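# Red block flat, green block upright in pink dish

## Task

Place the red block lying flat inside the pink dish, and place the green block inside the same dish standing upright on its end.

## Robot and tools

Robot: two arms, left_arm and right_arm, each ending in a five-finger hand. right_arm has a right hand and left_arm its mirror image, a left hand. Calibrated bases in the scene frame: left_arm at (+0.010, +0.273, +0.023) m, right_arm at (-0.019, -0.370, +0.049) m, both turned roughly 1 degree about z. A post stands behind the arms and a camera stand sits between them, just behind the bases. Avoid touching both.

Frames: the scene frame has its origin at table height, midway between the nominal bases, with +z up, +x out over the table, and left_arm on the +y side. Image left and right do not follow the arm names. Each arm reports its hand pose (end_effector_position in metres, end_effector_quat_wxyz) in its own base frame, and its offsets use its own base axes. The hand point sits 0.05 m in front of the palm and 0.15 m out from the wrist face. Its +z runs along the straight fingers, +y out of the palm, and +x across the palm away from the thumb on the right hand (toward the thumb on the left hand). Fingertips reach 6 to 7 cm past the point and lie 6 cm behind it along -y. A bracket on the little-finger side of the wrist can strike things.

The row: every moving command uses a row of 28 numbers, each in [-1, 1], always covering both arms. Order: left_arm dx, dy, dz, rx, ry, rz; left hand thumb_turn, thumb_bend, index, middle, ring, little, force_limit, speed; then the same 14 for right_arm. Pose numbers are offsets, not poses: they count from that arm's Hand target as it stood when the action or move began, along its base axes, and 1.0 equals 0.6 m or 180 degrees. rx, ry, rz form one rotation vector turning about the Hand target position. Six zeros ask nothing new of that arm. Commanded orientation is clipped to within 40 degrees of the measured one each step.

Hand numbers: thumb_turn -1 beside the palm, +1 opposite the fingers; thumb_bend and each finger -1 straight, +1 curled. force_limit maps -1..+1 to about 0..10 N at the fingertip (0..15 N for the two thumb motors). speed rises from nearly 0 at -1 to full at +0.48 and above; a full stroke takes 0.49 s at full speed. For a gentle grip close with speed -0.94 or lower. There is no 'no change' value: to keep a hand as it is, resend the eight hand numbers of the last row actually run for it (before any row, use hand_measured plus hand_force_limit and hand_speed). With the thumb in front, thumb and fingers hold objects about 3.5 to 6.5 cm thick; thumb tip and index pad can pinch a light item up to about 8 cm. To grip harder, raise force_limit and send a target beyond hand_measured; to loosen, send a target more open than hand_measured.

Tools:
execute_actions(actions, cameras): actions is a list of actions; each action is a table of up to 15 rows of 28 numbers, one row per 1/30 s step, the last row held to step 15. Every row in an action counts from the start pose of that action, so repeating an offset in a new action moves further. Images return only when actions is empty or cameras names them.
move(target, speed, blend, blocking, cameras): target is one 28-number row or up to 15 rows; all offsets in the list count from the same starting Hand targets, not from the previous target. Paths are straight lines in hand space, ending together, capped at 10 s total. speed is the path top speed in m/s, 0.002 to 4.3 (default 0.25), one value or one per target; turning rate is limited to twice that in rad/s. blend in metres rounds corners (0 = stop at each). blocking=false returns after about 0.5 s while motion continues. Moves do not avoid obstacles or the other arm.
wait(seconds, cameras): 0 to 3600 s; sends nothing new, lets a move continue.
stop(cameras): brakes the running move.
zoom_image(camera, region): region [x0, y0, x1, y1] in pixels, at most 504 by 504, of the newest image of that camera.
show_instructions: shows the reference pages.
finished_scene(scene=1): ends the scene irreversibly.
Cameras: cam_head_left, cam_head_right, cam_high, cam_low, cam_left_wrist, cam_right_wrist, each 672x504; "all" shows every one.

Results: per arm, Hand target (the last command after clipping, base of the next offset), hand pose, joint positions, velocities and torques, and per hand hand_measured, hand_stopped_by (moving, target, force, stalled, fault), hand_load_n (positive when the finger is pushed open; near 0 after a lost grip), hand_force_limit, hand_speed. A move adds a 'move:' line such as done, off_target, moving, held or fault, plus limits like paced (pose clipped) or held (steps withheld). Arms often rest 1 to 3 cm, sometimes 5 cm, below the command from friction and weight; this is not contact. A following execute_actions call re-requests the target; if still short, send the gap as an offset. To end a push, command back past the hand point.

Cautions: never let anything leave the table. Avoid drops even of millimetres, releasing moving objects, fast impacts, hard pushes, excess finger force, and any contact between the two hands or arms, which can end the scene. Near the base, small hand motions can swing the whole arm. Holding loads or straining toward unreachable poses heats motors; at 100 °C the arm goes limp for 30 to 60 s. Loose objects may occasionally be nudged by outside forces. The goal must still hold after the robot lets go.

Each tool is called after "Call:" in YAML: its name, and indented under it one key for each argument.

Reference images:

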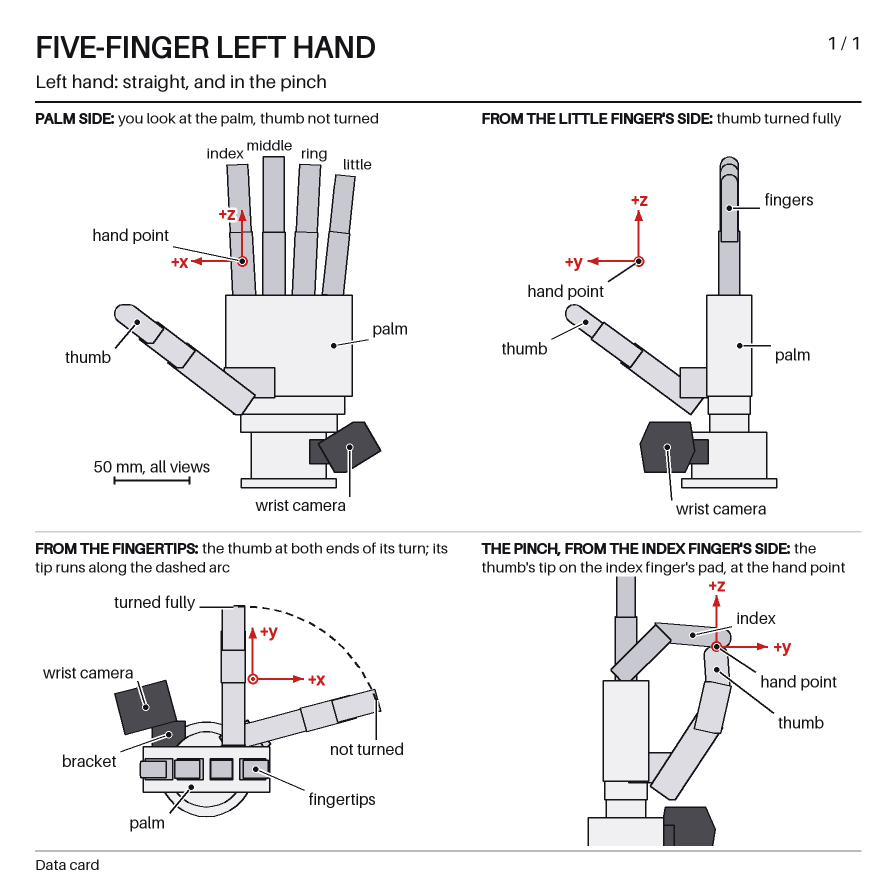

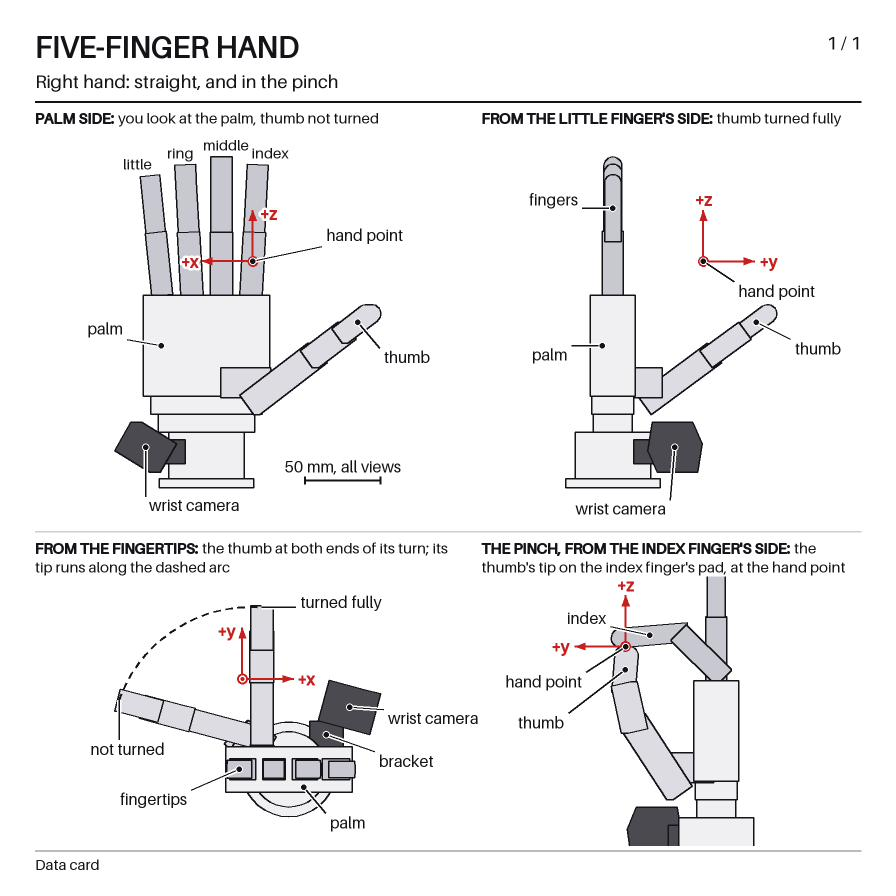

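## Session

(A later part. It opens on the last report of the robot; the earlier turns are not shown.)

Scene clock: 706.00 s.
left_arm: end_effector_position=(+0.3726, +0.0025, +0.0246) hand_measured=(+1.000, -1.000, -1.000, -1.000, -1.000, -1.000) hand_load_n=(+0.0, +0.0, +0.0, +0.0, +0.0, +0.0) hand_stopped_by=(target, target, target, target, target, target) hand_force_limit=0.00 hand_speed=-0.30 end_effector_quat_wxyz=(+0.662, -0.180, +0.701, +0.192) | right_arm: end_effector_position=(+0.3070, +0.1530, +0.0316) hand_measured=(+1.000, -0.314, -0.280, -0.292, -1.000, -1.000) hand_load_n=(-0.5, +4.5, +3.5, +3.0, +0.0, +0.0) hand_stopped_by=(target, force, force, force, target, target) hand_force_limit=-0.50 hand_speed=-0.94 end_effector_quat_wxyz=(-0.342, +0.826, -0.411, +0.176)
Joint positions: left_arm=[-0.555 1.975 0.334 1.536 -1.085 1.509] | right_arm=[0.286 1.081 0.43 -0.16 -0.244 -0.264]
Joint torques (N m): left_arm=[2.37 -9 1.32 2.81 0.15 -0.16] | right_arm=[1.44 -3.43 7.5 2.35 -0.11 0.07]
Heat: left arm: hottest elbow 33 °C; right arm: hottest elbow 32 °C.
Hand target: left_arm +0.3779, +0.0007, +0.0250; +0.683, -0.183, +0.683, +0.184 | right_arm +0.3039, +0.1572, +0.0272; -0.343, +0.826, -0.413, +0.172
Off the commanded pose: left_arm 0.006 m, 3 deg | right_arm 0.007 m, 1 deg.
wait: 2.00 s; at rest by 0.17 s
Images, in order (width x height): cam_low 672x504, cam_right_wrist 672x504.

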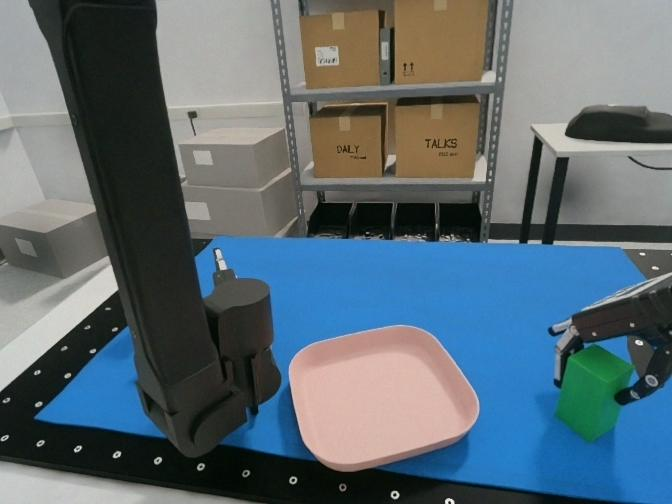

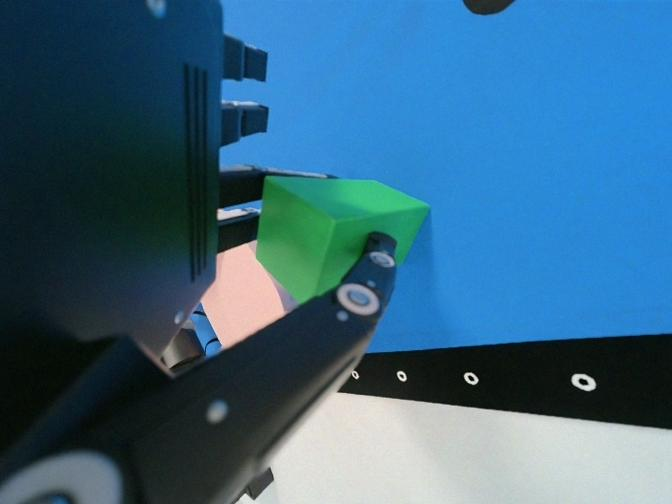

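Call:
execute_actions:
  actions:
    - [[0,0,0,0,0,0,1,-1,-1,-1,-1,-1,0,-0.3,0,0,0,0,0,0,1,-0.1,-0.15,-0.15,-1,-1,-0.2,-0.94]]

Call:
move:
  target: [0,0,0,0,0,0,1,-1,-1,-1,-1,-1,0,-0.3,0,0,0.07,0,0,0,1,-0.1,-0.15,-0.15,-1,-1,-0.2,-0.94]
  speed: 0.06
  cameras: ["cam_right_wrist","cam_low"]

Call:
zoom_image:
  camera: "cam_low"
  region: [502, 270, 672, 440]

Scene clock: 713.93 s.
left_arm: end_effector_position=(+0.3726, +0.0025, +0.0246) hand_measured=(+1.000, -1.000, -1.000, -1.000, -1.000, -1.000) hand_load_n=(+0.5, +0.0, +0.0, +0.0, +0.0, +0.0) hand_stopped_by=(target, target, target, target, target, target) hand_force_limit=0.00 hand_speed=-0.30 end_effector_quat_wxyz=(+0.662, -0.180, +0.701, +0.192) | right_arm: end_effector_position=(+0.3070, +0.1530, +0.0316) hand_measured=(+1.000, -0.316, -0.276, -0.288, -1.000, -1.000) hand_load_n=(-0.5, +5.5, +4.0, +4.0, +0.0, +0.0) hand_stopped_by=(target, force, force, force, target, target) hand_force_limit=-0.20 hand_speed=-0.94 end_effector_quat_wxyz=(-0.342, +0.826, -0.411, +0.176)
Joint positions: left_arm=[-0.555 1.975 0.334 1.536 -1.085 1.509] | right_arm=[0.286 1.081 0.43 -0.16 -0.244 -0.264]
Joint torques (N m): left_arm=[1.85 -8.35 1.47 2.92 0.15 -0.13] | right_arm=[1.55 -3.49 7.57 2.36 -0.09 0.08]
Heat: left arm: hottest elbow 33 °C; right arm: hottest elbow 32 °C.
Hand target: left_arm +0.3779, +0.0007, +0.0250; +0.683, -0.183, +0.683, +0.184 | right_arm +0.3039, +0.1572, +0.0272; -0.343, +0.826, -0.413, +0.172
Off the commanded pose: left_arm 0.006 m, 3 deg | right_arm 0.007 m, 1 deg.
joint sent to its limit (left arm) — joint 4 (wrist pitch), upper limit. The joint targets still meet the commanded pose.

Scene clock: 715.20 s.
left_arm: end_effector_position=(+0.3726, +0.0025, +0.0246) hand_measured=(+1.000, -1.000, -1.000, -1.000, -1.000, -1.000) hand_load_n=(+0.5, +0.0, +0.0, -0.5, +0.0, +0.0) hand_stopped_by=(target, target, target, target, target, target) hand_force_limit=0.00 hand_speed=-0.30 end_effector_quat_wxyz=(+0.662, -0.180, +0.701, +0.192) | right_arm: end_effector_position=(+0.2885, +0.1476, +0.0481) hand_measured=(+1.000, -0.316, -0.276, -0.288, -1.000, -1.000) hand_load_n=(-0.5, +5.5, +4.0, +4.5, +0.0, +0.0) hand_stopped_by=(target, force, force, force, target, target) hand_force_limit=-0.20 hand_speed=-0.94 end_effector_quat_wxyz=(-0.328, +0.832, -0.417, +0.161)
Joint positions: left_arm=[-0.555 1.975 0.334 1.536 -1.085 1.509] | right_arm=[0.286 0.993 0.449 -0.313 -0.244 -0.264]
Joint torques (N m): left_arm=[1.26 -8.23 1.43 2.86 0.13 -0.12] | right_arm=[1.44 -4.13 12.64 1.39 -0.14 0.04]
Heat: left arm: hottest elbow 33 °C; right arm: hottest elbow 32 °C.
Hand target: left_arm +0.3779, +0.0007, +0.0250; +0.683, -0.183, +0.683, +0.184 | right_arm +0.3039, +0.1572, +0.0693; -0.343, +0.826, -0.413, +0.172
Off the commanded pose: left_arm 0.006 m, 3 deg | right_arm 0.028 m, 2 deg.
joint sent to its limit (left arm) — joint 4 (wrist pitch), upper limit. The joint targets still meet the commanded pose.
move: off_target (right_arm)
Images, in order (width x height): cam_low 672x504, cam_right_wrist 672x504.

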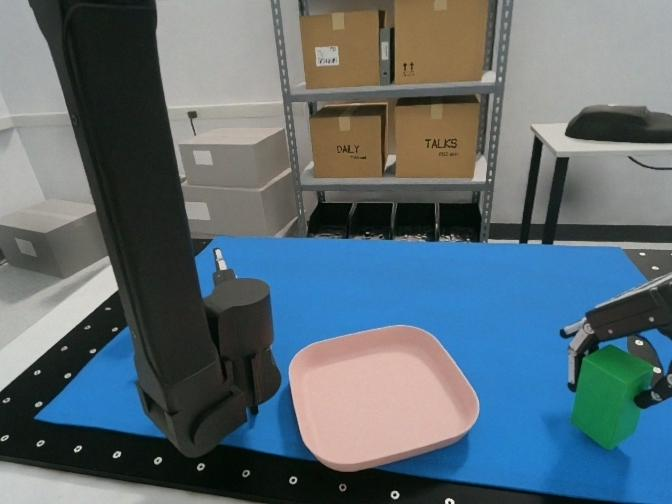

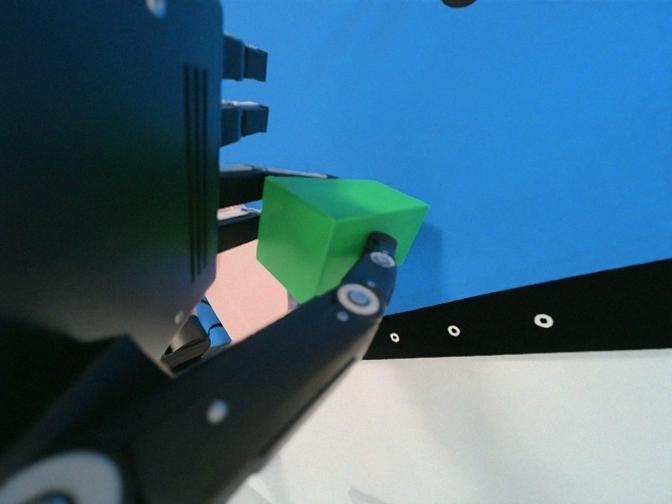

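Scaled by 2.965.

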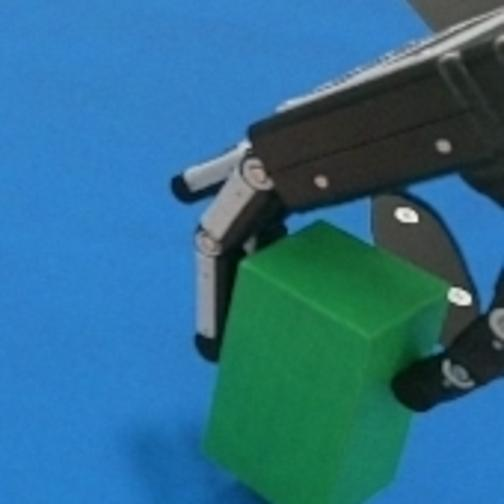

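Call:
move:
  target:
    - [0,0,0,0,0,0,1,-1,-1,-1,-1,-1,0,-0.3,0.02,0,0.10,0,0,0,1,-0.1,-0.15,-0.15,-1,-1,-0.2,-0.94]
    - [0,0,0,0,0,0,1,-1,-1,-1,-1,-1,0,-0.3,0.03,0.25,0.11,0,0,0,1,-0.1,-0.15,-0.15,-1,-1,-0.2,-0.94]
  speed: 0.1
  blend: [0.02,0]
  cameras: ["cam_right_wrist","cam_low","cam_head_left"]

Scene clock: 745.93 s.
left_arm: end_effector_position=(+0.3726, +0.0025, +0.0246) hand_measured=(+1.000, -1.000, -1.000, -1.000, -1.000, -1.000) hand_load_n=(+0.5, +0.0, +0.0, +0.0, +0.0, +0.0) hand_stopped_by=(target, target, target, target, target, target) hand_force_limit=0.00 hand_speed=-0.30 end_effector_quat_wxyz=(+0.662, -0.180, +0.701, +0.192) | right_arm: end_effector_position=(+0.3063, +0.2884, +0.1126) hand_measured=(+1.000, -0.316, -0.276, -0.288, -1.000, -1.000) hand_load_n=(-0.5, +5.5, +4.5, +4.0, +0.0, +0.0) hand_stopped_by=(target, force, force, force, target, target) hand_force_limit=-0.20 hand_speed=-0.94 end_effector_quat_wxyz=(-0.317, +0.838, -0.413, +0.164)
Joint positions: left_arm=[-0.555 1.975 0.334 1.536 -1.085 1.509] | right_arm=[0.698 1.164 0.754 -0.432 0.042 0.027]
Joint torques (N m): left_arm=[1.73 -8.64 1.42 2.88 0.17 -0.13] | right_arm=[0.79 -5.95 13.7 2.47 0.07 0.09]
Heat: left arm: hottest elbow 33 °C; right arm: hottest elbow 38 °C.
Hand target: left_arm +0.3779, +0.0007, +0.0250; +0.683, -0.183, +0.683, +0.184 | right_arm +0.3219, +0.3072, +0.1352; -0.343, +0.826, -0.413, +0.172
Off the commanded pose: left_arm 0.006 m, 3 deg | right_arm 0.033 m, 3 deg.
joint sent to its limit (left arm) — joint 4 (wrist pitch), upper limit. The joint targets still meet the commanded pose.
move: off_target (right_arm)
Images, in order (width x height): cam_head_left 672x504, cam_low 672x504, cam_right_wrist 672x504.

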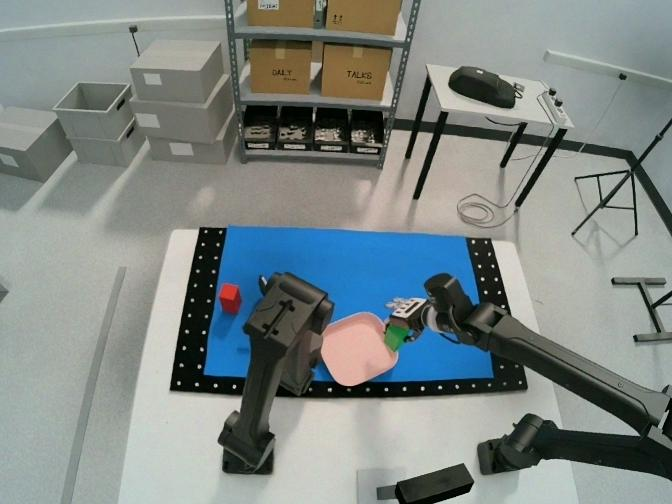

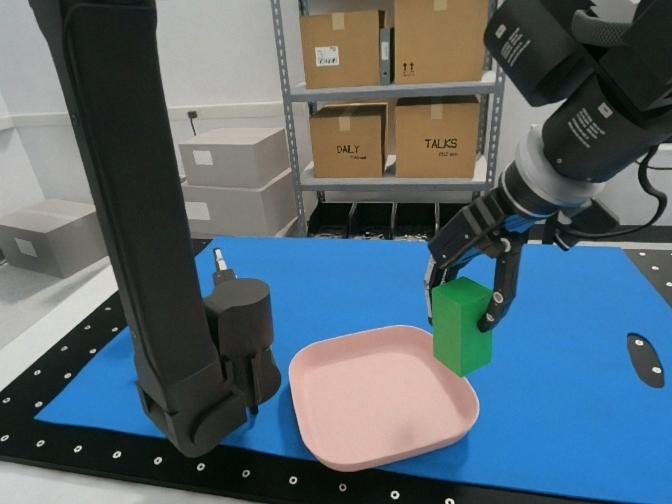

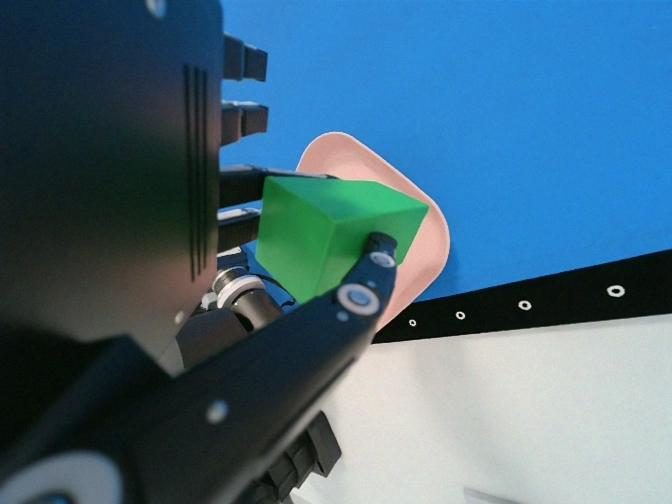

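Call:
move:
  target: [0,0,0,0,0,0,1,-1,-1,-1,-1,-1,0,-0.3,0.005,0.1,-0.03,0,0,0,1,-0.1,-0.15,-0.15,-1,-1,-0.2,-0.94]
  speed: 0.1
  cameras: ["cam_right_wrist","cam_low","cam_head_left"]

Call:
zoom_image:
  camera: "cam_head_left"
  region: [310, 280, 450, 400]

Scene clock: 755.87 s.
left_arm: end_effector_position=(+0.3726, +0.0025, +0.0246) hand_measured=(+1.000, -1.000, -1.000, -1.000, -1.000, -1.000) hand_load_n=(+0.0, +0.0, +0.0, -0.5, -0.5, +0.0) hand_stopped_by=(target, target, target, target, target, target) hand_force_limit=0.00 hand_speed=-0.30 end_effector_quat_wxyz=(+0.662, -0.180, +0.701, +0.192) | right_arm: end_effector_position=(+0.3109, +0.3453, +0.0951) hand_measured=(+1.000, -0.316, -0.276, -0.288, -1.000, -1.000) hand_load_n=(+0.0, +5.5, +3.5, +4.5, +0.0, +0.0) hand_stopped_by=(target, force, force, force, target, target) hand_force_limit=-0.20 hand_speed=-0.94 end_effector_quat_wxyz=(-0.316, +0.838, -0.412, +0.167)
Joint positions: left_arm=[-0.555 1.975 0.334 1.536 -1.085 1.509] | right_arm=[0.81 1.309 0.826 -0.366 0.121 0.108]
Joint torques (N m): left_arm=[2.02 -8.35 1.35 2.88 0.13 -0.14] | right_arm=[1.14 -8.06 13.41 2.4 0.15 0.06]
Heat: left arm: hottest elbow 33 °C; right arm: hottest elbow 38 °C.
Hand target: left_arm +0.3779, +0.0007, +0.0250; +0.683, -0.183, +0.683, +0.184 | right_arm +0.3249, +0.3672, +0.1172; -0.343, +0.826, -0.413, +0.172
Off the commanded pose: left_arm 0.006 m, 3 deg | right_arm 0.034 m, 3 deg.
joint sent to its limit (left arm) — joint 4 (wrist pitch), upper limit. The joint targets still meet the commanded pose.
move: off_target (right_arm)
Images, in order (width x height): cam_head_left 672x504, cam_low 672x504, cam_right_wrist 672x504.

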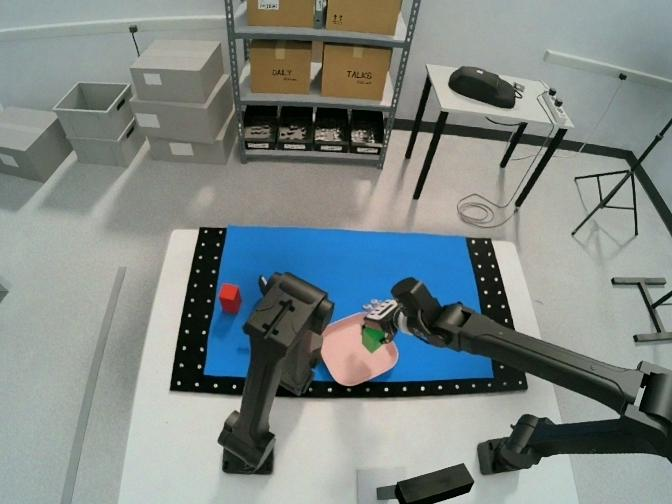

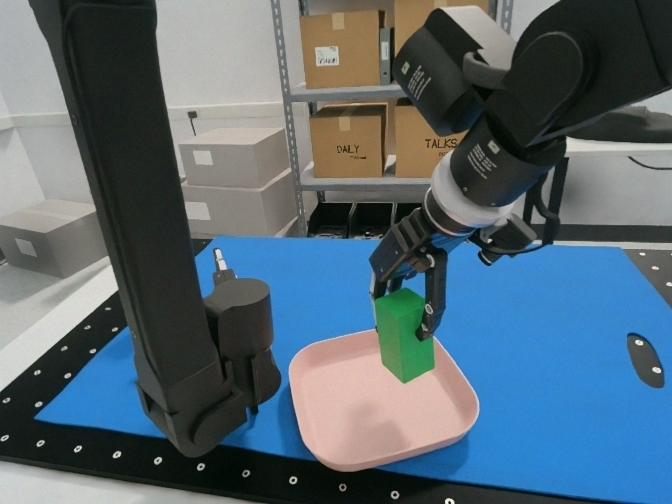

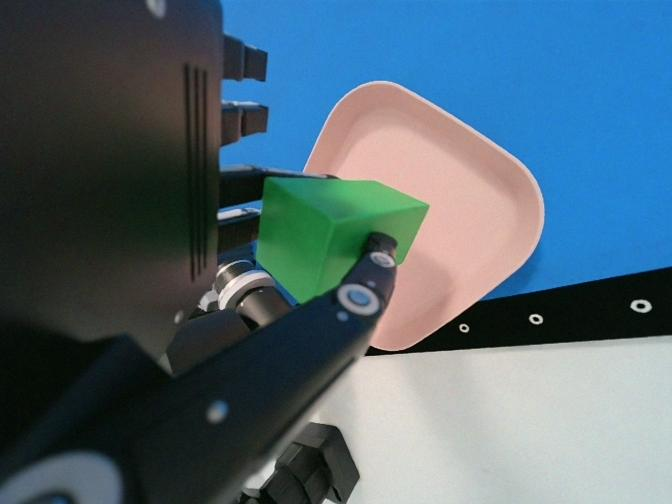

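Scaled by 3.600.

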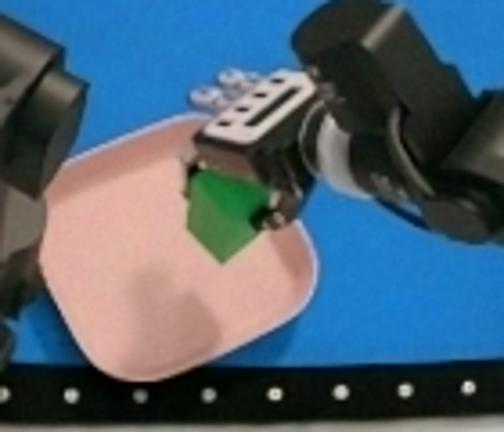

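Call:
move:
  target: [0,0,0,0,0,0,1,-1,-1,-1,-1,-1,0,-0.3,-0.002,-0.018,-0.095,0,0,0,1,-0.1,-0.15,-0.15,-1,-1,-0.2,-0.94]
  speed: 0.06
  cameras: ["cam_right_wrist","cam_low","cam_head_left"]

Call:
zoom_image:
  camera: "cam_low"
  region: [310, 260, 490, 480]

Call:
zoom_image:
  camera: "cam_head_left"
  region: [310, 290, 410, 390]

Scene clock: 768.63 s.
left_arm: end_effector_position=(+0.3726, +0.0025, +0.0246) hand_measured=(+1.000, -1.000, -1.000, -1.000, -1.000, -1.000) hand_load_n=(+0.5, +0.0, +0.0, +0.0, +0.0, +0.0) hand_stopped_by=(target, target, target, target, target, target) hand_force_limit=0.00 hand_speed=-0.30 end_effector_quat_wxyz=(+0.662, -0.180, +0.701, +0.192) | right_arm: end_effector_position=(+0.3203, +0.3565, +0.0623) hand_measured=(+1.000, -0.316, -0.276, -0.288, -1.000, -1.000) hand_load_n=(+0.0, +5.5, +3.5, +4.0, +0.0, +0.0) hand_stopped_by=(target, force, force, force, target, target) hand_force_limit=-0.20 hand_speed=-0.94 end_effector_quat_wxyz=(-0.339, +0.830, -0.409, +0.172)
Joint positions: left_arm=[-0.555 1.975 0.334 1.536 -1.085 1.509] | right_arm=[0.81 1.381 0.77 -0.186 0.116 0.108]
Joint torques (N m): left_arm=[1.61 -8.53 1.22 2.92 0.11 -0.13] | right_arm=[-0.5 -8.7 8.21 2.45 -0.1 -0.04]
Heat: left arm: hottest elbow 33 °C; right arm: hottest elbow 40 °C.
Hand target: left_arm +0.3779, +0.0007, +0.0250; +0.683, -0.183, +0.683, +0.184 | right_arm +0.3236, +0.3564, +0.0603; -0.343, +0.826, -0.413, +0.172
Off the commanded pose: left_arm 0.006 m, 3 deg | right_arm 0.004 m, 1 deg.
joint sent to its limit (left arm) — joint 4 (wrist pitch), upper limit. The joint targets still meet the commanded pose.
move: done
Images, in order (width x height): cam_head_left 672x504, cam_low 672x504, cam_right_wrist 672x504.

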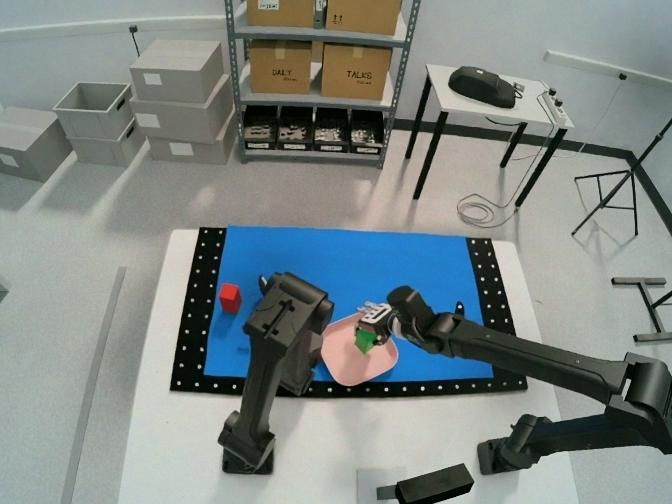

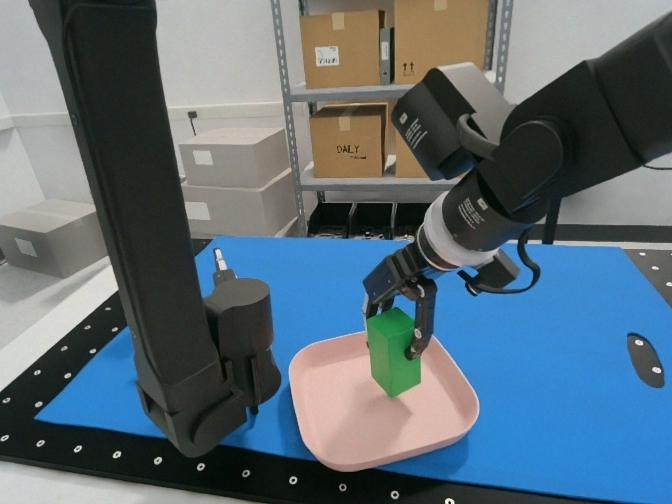

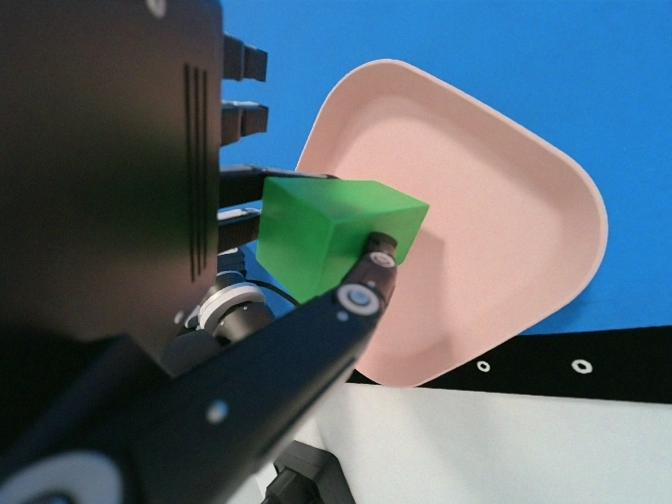

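Scaled by 2.291.

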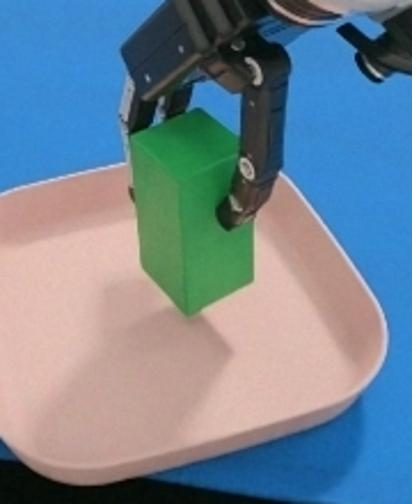

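Scaled by 5.040.

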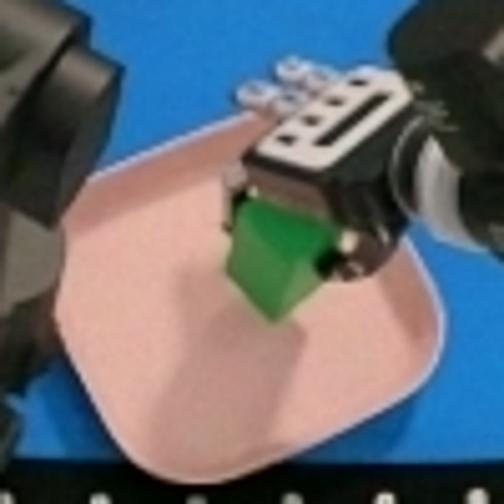

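Call:
move:
  target: [0,0,0,0,0,0,1,-1,-1,-1,-1,-1,0,-0.3,0.01,-0.013,-0.027,0,0,0,1,-0.1,-0.15,-0.15,-1,-1,-0.2,-0.94]
  speed: 0.05
  cameras: ["cam_low","cam_head_left"]

Call:
zoom_image:
  camera: "cam_low"
  region: [310, 260, 490, 480]

Scene clock: 775.57 s.
left_arm: end_effector_position=(+0.3726, +0.0025, +0.0246) hand_measured=(+1.000, -1.000, -1.000, -1.000, -1.000, -1.000) hand_load_n=(+0.0, +0.0, +0.0, +0.0, +0.0, +0.0) hand_stopped_by=(target, target, target, target, target, target) hand_force_limit=0.00 hand_speed=-0.30 end_effector_quat_wxyz=(+0.662, -0.180, +0.701, +0.192) | right_arm: end_effector_position=(+0.3247, +0.3510, +0.0463) hand_measured=(+1.000, -0.316, -0.276, -0.288, -1.000, -1.000) hand_load_n=(+0.0, +5.5, +3.5, +4.5, +0.0, +0.0) hand_stopped_by=(target, force, force, force, target, target) hand_force_limit=-0.20 hand_speed=-0.94 end_effector_quat_wxyz=(-0.341, +0.827, -0.415, +0.168)
Joint positions: left_arm=[-0.555 1.975 0.334 1.536 -1.085 1.509] | right_arm=[0.788 1.41 0.745 -0.131 0.099 0.108]
Joint torques (N m): left_arm=[1.96 -7.88 1.26 2.71 0.17 -0.16] | right_arm=[-0.62 -8.76 7.94 2.54 -0.1 -0.24]
Heat: left arm: hottest elbow 33 °C; right arm: hottest elbow 39 °C.
Hand target: left_arm +0.3779, +0.0007, +0.0250; +0.683, -0.183, +0.683, +0.184 | right_arm +0.3296, +0.3485, +0.0439; -0.342, +0.826, -0.413, +0.172
Off the commanded pose: left_arm 0.006 m, 3 deg | right_arm 0.006 m, 1 deg.
joint sent to its limit (left arm) — joint 4 (wrist pitch), upper limit. The joint targets still meet the commanded pose.
move: done
Images, in order (width x height): cam_head_left 672x504, cam_low 672x504.

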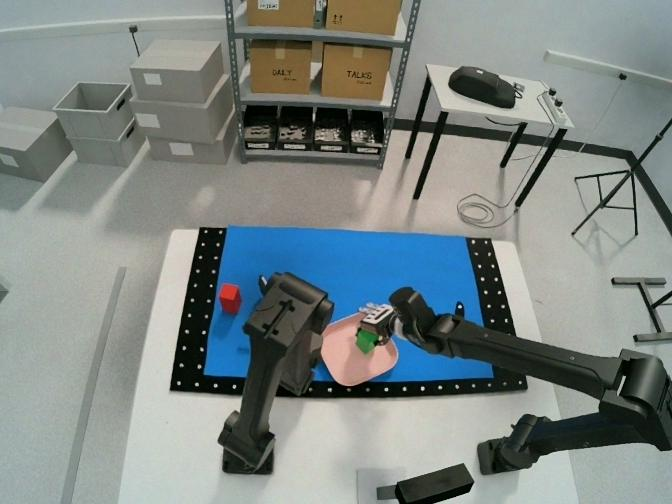

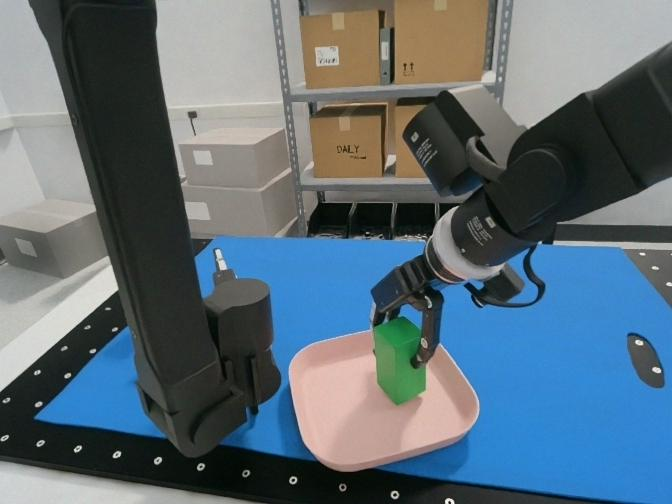

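Scaled by 2.291.

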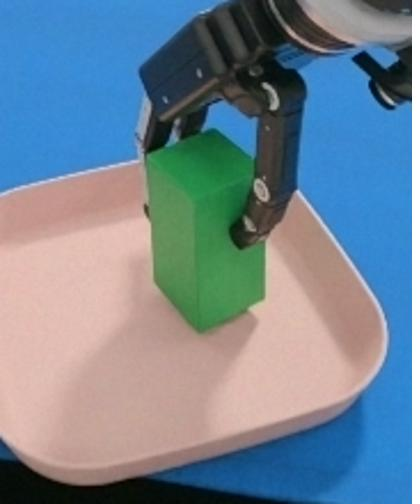

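Call:
move:
  target: [0,0,0,0,0,0,1,-1,-1,-1,-1,-1,0,-0.3,0,0,-0.013,0,0,0,1,-0.1,-0.15,-0.15,-1,-1,-0.2,-0.94]
  speed: 0.04
  cameras: ["cam_low","cam_right_wrist"]

Call:
zoom_image:
  camera: "cam_low"
  region: [350, 300, 470, 430]

Scene clock: 779.40 s.
left_arm: end_effector_position=(+0.3726, +0.0025, +0.0246) hand_measured=(+1.000, -1.000, -1.000, -1.000, -1.000, -1.000) hand_load_n=(+0.5, +0.0, +0.0, +0.0, +0.0, +0.0) hand_stopped_by=(target, target, target, target, target, target) hand_force_limit=0.00 hand_speed=-0.30 end_effector_quat_wxyz=(+0.662, -0.180, +0.701, +0.192) | right_arm: end_effector_position=(+0.3256, +0.3520, +0.0405) hand_measured=(+1.000, -0.316, -0.276, -0.288, -1.000, -1.000) hand_load_n=(-0.5, +5.5, +3.5, +4.5, +0.0, +0.0) hand_stopped_by=(target, force, force, force, target, target) hand_force_limit=-0.20 hand_speed=-0.94 end_effector_quat_wxyz=(-0.343, +0.826, -0.415, +0.169)
Joint positions: left_arm=[-0.555 1.975 0.334 1.536 -1.085 1.509] | right_arm=[0.788 1.423 0.737 -0.105 0.098 0.108]
Joint torques (N m): left_arm=[1.96 -8.7 1.42 2.82 0.14 -0.15] | right_arm=[-0.38 -8.59 7.66 2.5 -0.09 -0.22]
Heat: left arm: hottest elbow 33 °C; right arm: hottest elbow 38 °C.
Hand target: left_arm +0.3779, +0.0007, +0.0250; +0.683, -0.183, +0.683, +0.184 | right_arm +0.3297, +0.3486, +0.0363; -0.343, +0.826, -0.413, +0.172
Off the commanded pose: left_arm 0.006 m, 3 deg | right_arm 0.007 m, 0 deg.
joint sent to its limit (left arm) — joint 4 (wrist pitch), upper limit. The joint targets still meet the commanded pose.
move: done

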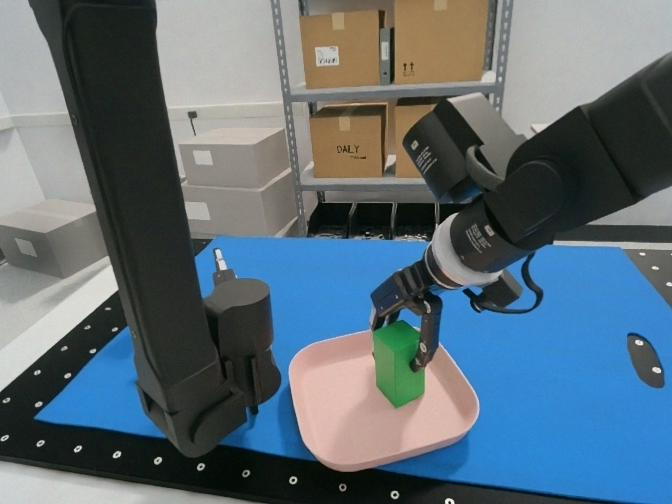

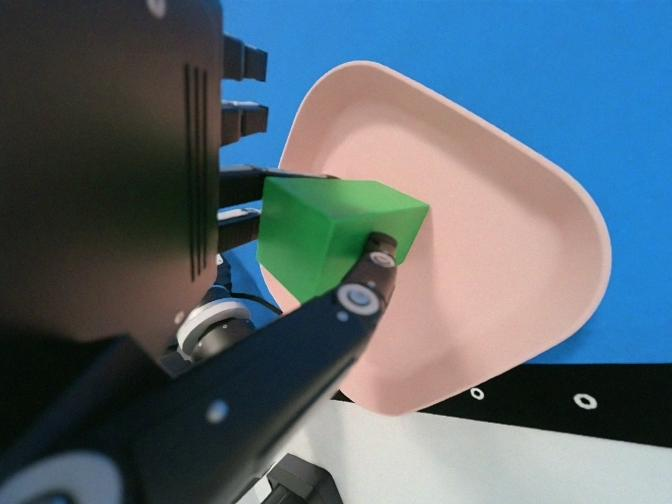

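Scaled by 3.877.

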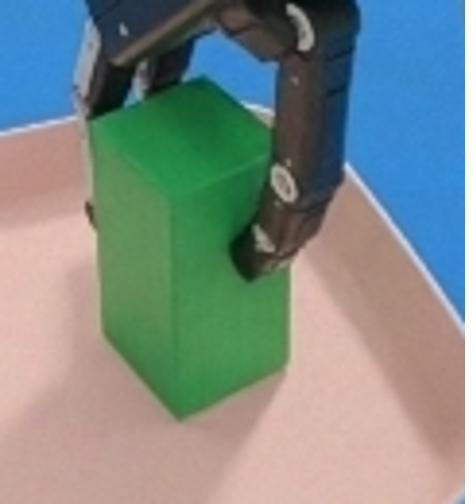

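Call:
execute_actions:
  actions:
    - [[0,0,0,0,0,0,1,-1,-1,-1,-1,-1,0,-0.3,0,0,-0.006,0,0,0,1,-0.1,-0.15,-0.15,-1,-1,-0.2,-0.94]]
  cameras: ["cam_low"]

Call:
zoom_image:
  camera: "cam_low"
  region: [350, 300, 470, 430]

Scene clock: 784.13 s.
left_arm: end_effector_position=(+0.3726, +0.0025, +0.0246) hand_measured=(+1.000, -1.000, -1.000, -1.000, -1.000, -1.000) hand_load_n=(+0.0, +0.0, +0.0, +0.0, +0.0, +0.0) hand_stopped_by=(target, target, target, target, target, target) hand_force_limit=0.00 hand_speed=-0.30 end_effector_quat_wxyz=(+0.662, -0.180, +0.701, +0.192) | right_arm: end_effector_position=(+0.3272, +0.3537, +0.0402) hand_measured=(+1.000, -0.316, -0.276, -0.288, -1.000, -1.000) hand_load_n=(+0.0, +5.5, +3.5, +4.5, +0.0, +0.0) hand_stopped_by=(target, force, force, force, target, target) hand_force_limit=-0.20 hand_speed=-0.94 end_effector_quat_wxyz=(-0.346, +0.824, -0.414, +0.169)
Joint positions: left_arm=[-0.555 1.975 0.334 1.536 -1.085 1.509] | right_arm=[0.788 1.428 0.737 -0.093 0.098 0.108]
Joint torques (N m): left_arm=[1.85 -8.59 1.24 2.91 0.13 -0.13] | right_arm=[-0.67 -8.47 7.3 2.48 -0.09 -0.27]
Heat: left arm: hottest elbow 33 °C; right arm: hottest elbow 38 °C.
Hand target: left_arm +0.3779, +0.0007, +0.0250; +0.683, -0.183, +0.683, +0.184 | right_arm +0.3297, +0.3487, +0.0327; -0.343, +0.826, -0.413, +0.172
Off the commanded pose: left_arm 0.006 m, 3 deg | right_arm 0.009 m, 1 deg.
joint sent to its limit (left arm) — joint 4 (wrist pitch), upper limit. The joint targets still meet the commanded pose.

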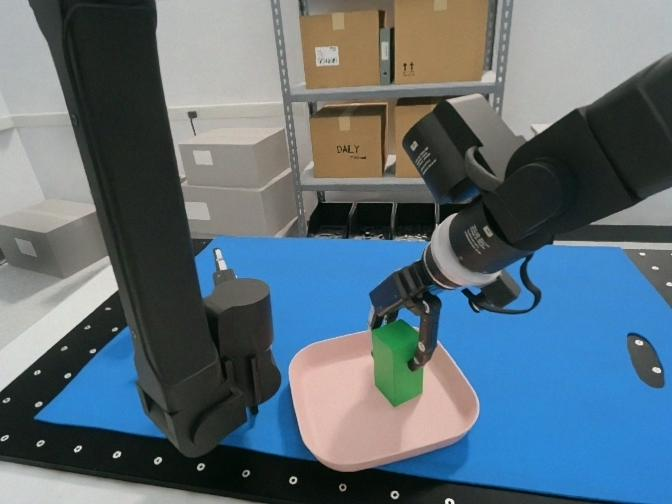

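Scaled by 3.877.

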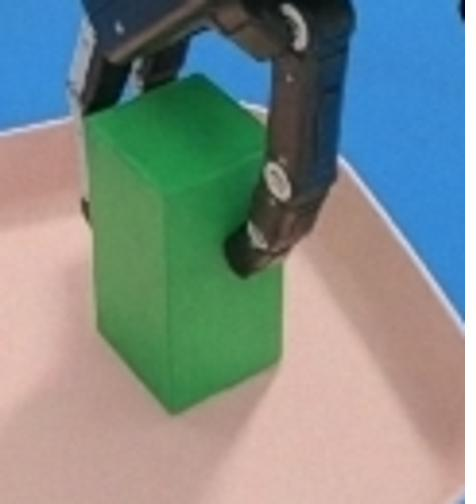

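Call:
execute_actions:
  actions:
    - [[0,0,0,0,0,0,1,-1,-1,-1,-1,-1,0,-0.3,0,0,0,0,0,0,1,-0.36,-0.32,-0.33,-1,-1,-0.2,-0.97]]

Call:
execute_actions:
  actions:
    - [[0,0,0,0,0,0,1,-1,-1,-1,-1,-1,0,-0.3,0,0,0,0,0,0,1,-0.55,-0.45,-0.45,-1,-1,-0.2,-0.9]]
  cameras: ["cam_low","cam_right_wrist"]

Call:
zoom_image:
  camera: "cam_low"
  region: [350, 300, 470, 430]

Scene clock: 790.87 s.
left_arm: end_effector_position=(+0.3726, +0.0025, +0.0246) hand_measured=(+1.000, -1.000, -1.000, -1.000, -1.000, -1.000) hand_load_n=(+0.0, +0.5, +0.0, +0.0, +0.0, +0.0) hand_stopped_by=(target, target, target, target, target, target) hand_force_limit=0.00 hand_speed=-0.30 end_effector_quat_wxyz=(+0.662, -0.180, +0.701, +0.192) | right_arm: end_effector_position=(+0.3275, +0.3541, +0.0405) hand_measured=(+1.000, -0.360, -0.320, -0.330, -1.000, -1.000) hand_load_n=(+0.0, +0.0, +0.0, +0.0, +0.0, +0.0) hand_stopped_by=(target, moving, target, target, target, target) hand_force_limit=-0.20 hand_speed=-0.97 end_effector_quat_wxyz=(-0.347, +0.824, -0.414, +0.170)
Joint positions: left_arm=[-0.555 1.975 0.334 1.536 -1.085 1.509] | right_arm=[0.788 1.428 0.737 -0.091 0.098 0.108]
Joint torques (N m): left_arm=[2.37 -8.64 1.4 2.81 0.13 -0.15] | right_arm=[-0.56 -8.47 7.27 2.33 -0.09 -0.24]
Heat: left arm: hottest elbow 33 °C; right arm: hottest elbow 37 °C.
Hand target: left_arm +0.3779, +0.0007, +0.0250; +0.683, -0.183, +0.683, +0.184 | right_arm +0.3297, +0.3487, +0.0327; -0.343, +0.826, -0.413, +0.172
Off the commanded pose: left_arm 0.006 m, 3 deg | right_arm 0.010 m, 1 deg.
joint sent to its limit (left arm) — joint 4 (wrist pitch), upper limit. The joint targets still meet the commanded pose.

Scene clock: 792.37 s.
left_arm: end_effector_position=(+0.3726, +0.0025, +0.0246) hand_measured=(+1.000, -1.000, -1.000, -1.000, -1.000, -1.000) hand_load_n=(+0.5, +0.0, +0.0, +0.0, +0.0, +0.0) hand_stopped_by=(target, target, target, target, target, target) hand_force_limit=0.00 hand_speed=-0.30 end_effector_quat_wxyz=(+0.662, -0.180, +0.701, +0.192) | right_arm: end_effector_position=(+0.3275, +0.3541, +0.0406) hand_measured=(+1.000, -0.550, -0.450, -0.450, -1.000, -1.000) hand_load_n=(+0.0, +0.0, +0.0, +0.0, -0.5, +0.0) hand_stopped_by=(target, target, target, target, target, target) hand_force_limit=-0.20 hand_speed=-0.90 end_effector_quat_wxyz=(-0.347, +0.824, -0.414, +0.170)
Joint positions: left_arm=[-0.555 1.975 0.334 1.536 -1.085 1.509] | right_arm=[0.788 1.428 0.737 -0.091 0.098 0.108]
Joint torques (N m): left_arm=[2.26 -8.47 1.35 2.84 0.16 -0.12] | right_arm=[-0.56 -8.47 7.32 2.44 -0.09 -0.23]
Heat: left arm: hottest elbow 33 °C; right arm: hottest elbow 37 °C.
Hand target: left_arm +0.3779, +0.0007, +0.0250; +0.683, -0.183, +0.683, +0.184 | right_arm +0.3297, +0.3487, +0.0327; -0.343, +0.826, -0.413, +0.172
Off the commanded pose: left_arm 0.006 m, 3 deg | right_arm 0.010 m, 1 deg.
joint sent to its limit (left arm) — joint 4 (wrist pitch), upper limit. The joint targets still meet the commanded pose.

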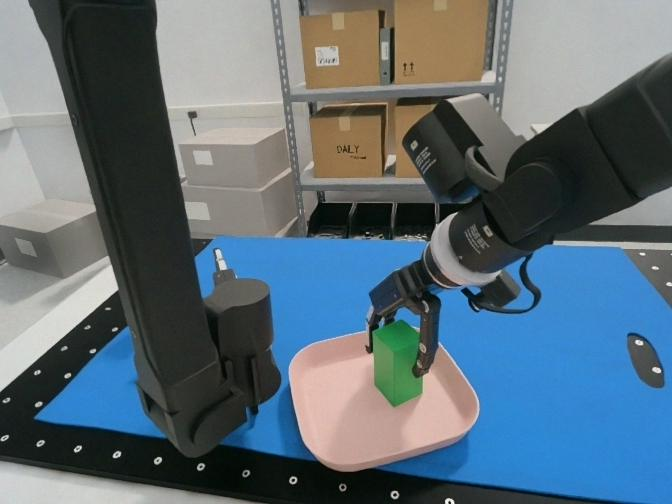

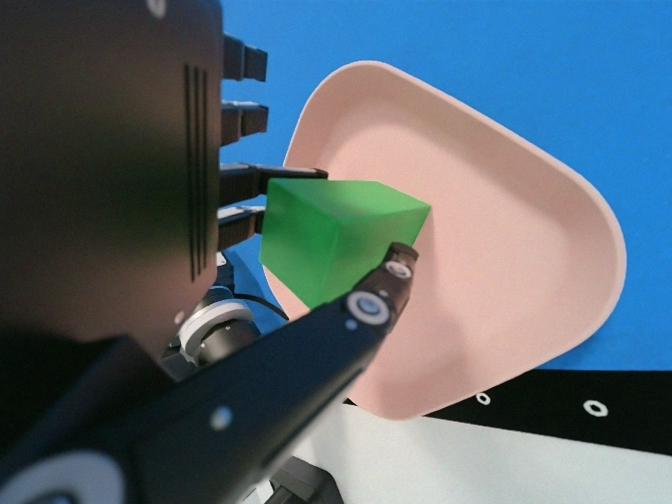

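Scaled by 3.877.

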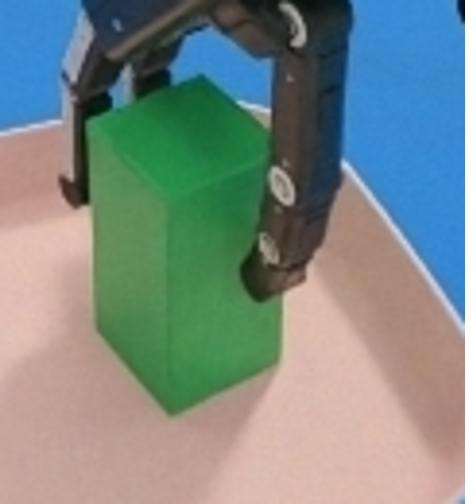

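Call:
execute_actions:
  actions:
    - [[0,0,0,0,0,0,1,-1,-1,-1,-1,-1,0,-0.3,0,0,0,0,0,0,1,-0.95,-1,-1,-1,-1,-0.2,-0.6]]

Call:
move:
  target:
    - [0,0,0,0,0,0,1,-1,-1,-1,-1,-1,0,-0.3,0.02,0.01,0.06,0,0,0,1,-0.95,-1,-1,-1,-1,-0.2,-0.6]
    - [0,0,0,0,0,0,1,-1,-1,-1,-1,-1,0,-0.3,0.02,0.01,0.2,0,0,0,1,-0.95,-1,-1,-1,-1,-0.2,-0.6]
  speed: [0.06,0.15]
  blend: [0.01,0]
  cameras: ["cam_low","cam_right_wrist"]

Scene clock: 801.00 s.
left_arm: end_effector_position=(+0.3726, +0.0025, +0.0246) hand_measured=(+1.000, -1.000, -1.000, -1.000, -1.000, -1.000) hand_load_n=(+0.0, +0.0, +0.0, +0.0, +0.0, +0.0) hand_stopped_by=(target, target, target, target, target, target) hand_force_limit=0.00 hand_speed=-0.30 end_effector_quat_wxyz=(+0.662, -0.180, +0.701, +0.192) | right_arm: end_effector_position=(+0.3276, +0.3542, +0.0406) hand_measured=(+1.000, -0.950, -1.000, -1.000, -1.000, -1.000) hand_load_n=(+0.0, -0.5, +0.0, +0.0, +0.0, +0.0) hand_stopped_by=(target, target, target, target, target, target) hand_force_limit=-0.20 hand_speed=-0.60 end_effector_quat_wxyz=(-0.348, +0.824, -0.414, +0.170)
Joint positions: left_arm=[-0.555 1.975 0.334 1.536 -1.085 1.509] | right_arm=[0.788 1.428 0.737 -0.09 0.098 0.108]
Joint torques (N m): left_arm=[1.55 -8.29 1.2 2.8 0.18 -0.12] | right_arm=[-0.73 -8.59 7.32 2.39 -0.11 -0.25]
Heat: left arm: hottest elbow 33 °C; right arm: hottest elbow 36 °C.
Hand target: left_arm +0.3779, +0.0007, +0.0250; +0.683, -0.183, +0.683, +0.184 | right_arm +0.3297, +0.3487, +0.0327; -0.343, +0.826, -0.413, +0.172
Off the commanded pose: left_arm 0.006 m, 3 deg | right_arm 0.010 m, 1 deg.
joint sent to its limit (left arm) — joint 4 (wrist pitch), upper limit. The joint targets still meet the commanded pose.

Scene clock: 802.77 s.
left_arm: end_effector_position=(+0.3726, +0.0025, +0.0246) hand_measured=(+1.000, -1.000, -1.000, -1.000, -1.000, -1.000) hand_load_n=(+0.5, +0.0, +0.0, +0.0, +0.0, +0.0) hand_stopped_by=(target, target, target, target, target, target) hand_force_limit=0.00 hand_speed=-0.30 end_effector_quat_wxyz=(+0.662, -0.180, +0.701, +0.192) | right_arm: end_effector_position=(+0.3283, +0.3508, +0.1363) hand_measured=(+1.000, -0.950, -1.000, -1.000, -1.000, -1.000) hand_load_n=(+0.0, +0.0, +0.0, +0.0, +0.0, -0.5) hand_stopped_by=(target, target, target, target, target, target) hand_force_limit=-0.20 hand_speed=-0.60 end_effector_quat_wxyz=(-0.333, +0.830, -0.416, +0.165)
Joint positions: left_arm=[-0.555 1.975 0.334 1.536 -1.085 1.509] | right_arm=[0.78 1.285 0.908 -0.436 0.091 0.101]
Joint torques (N m): left_arm=[1.79 -8.18 1.32 2.86 0.14 -0.15] | right_arm=[-0.97 -8.41 12.82 1.37 -0.12 -0.26]
Heat: left arm: hottest elbow 33 °C; right arm: hottest elbow 36 °C.
Hand target: left_arm +0.3779, +0.0007, +0.0250; +0.683, -0.183, +0.683, +0.184 | right_arm +0.3416, +0.3547, +0.1525; -0.343, +0.826, -0.413, +0.172
Off the commanded pose: left_arm 0.006 m, 3 deg | right_arm 0.022 m, 1 deg.
joint sent to its limit (left arm) — joint 4 (wrist pitch), upper limit. The joint targets still meet the commanded pose.
move: off_target (right_arm)

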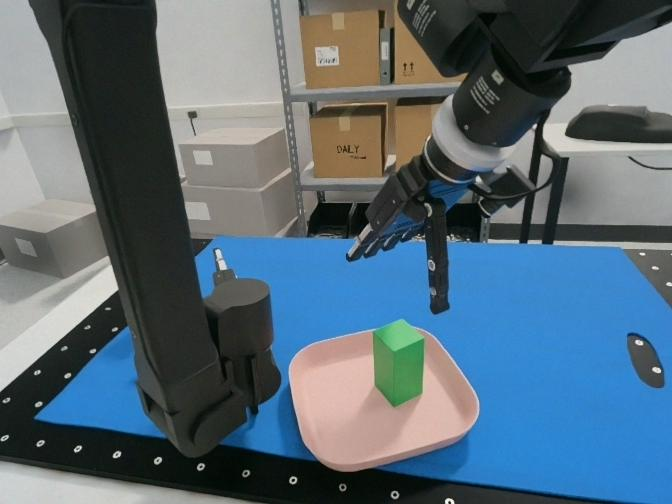

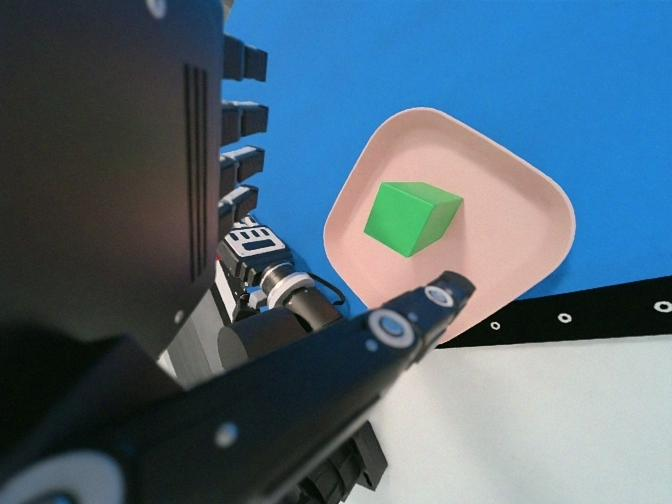

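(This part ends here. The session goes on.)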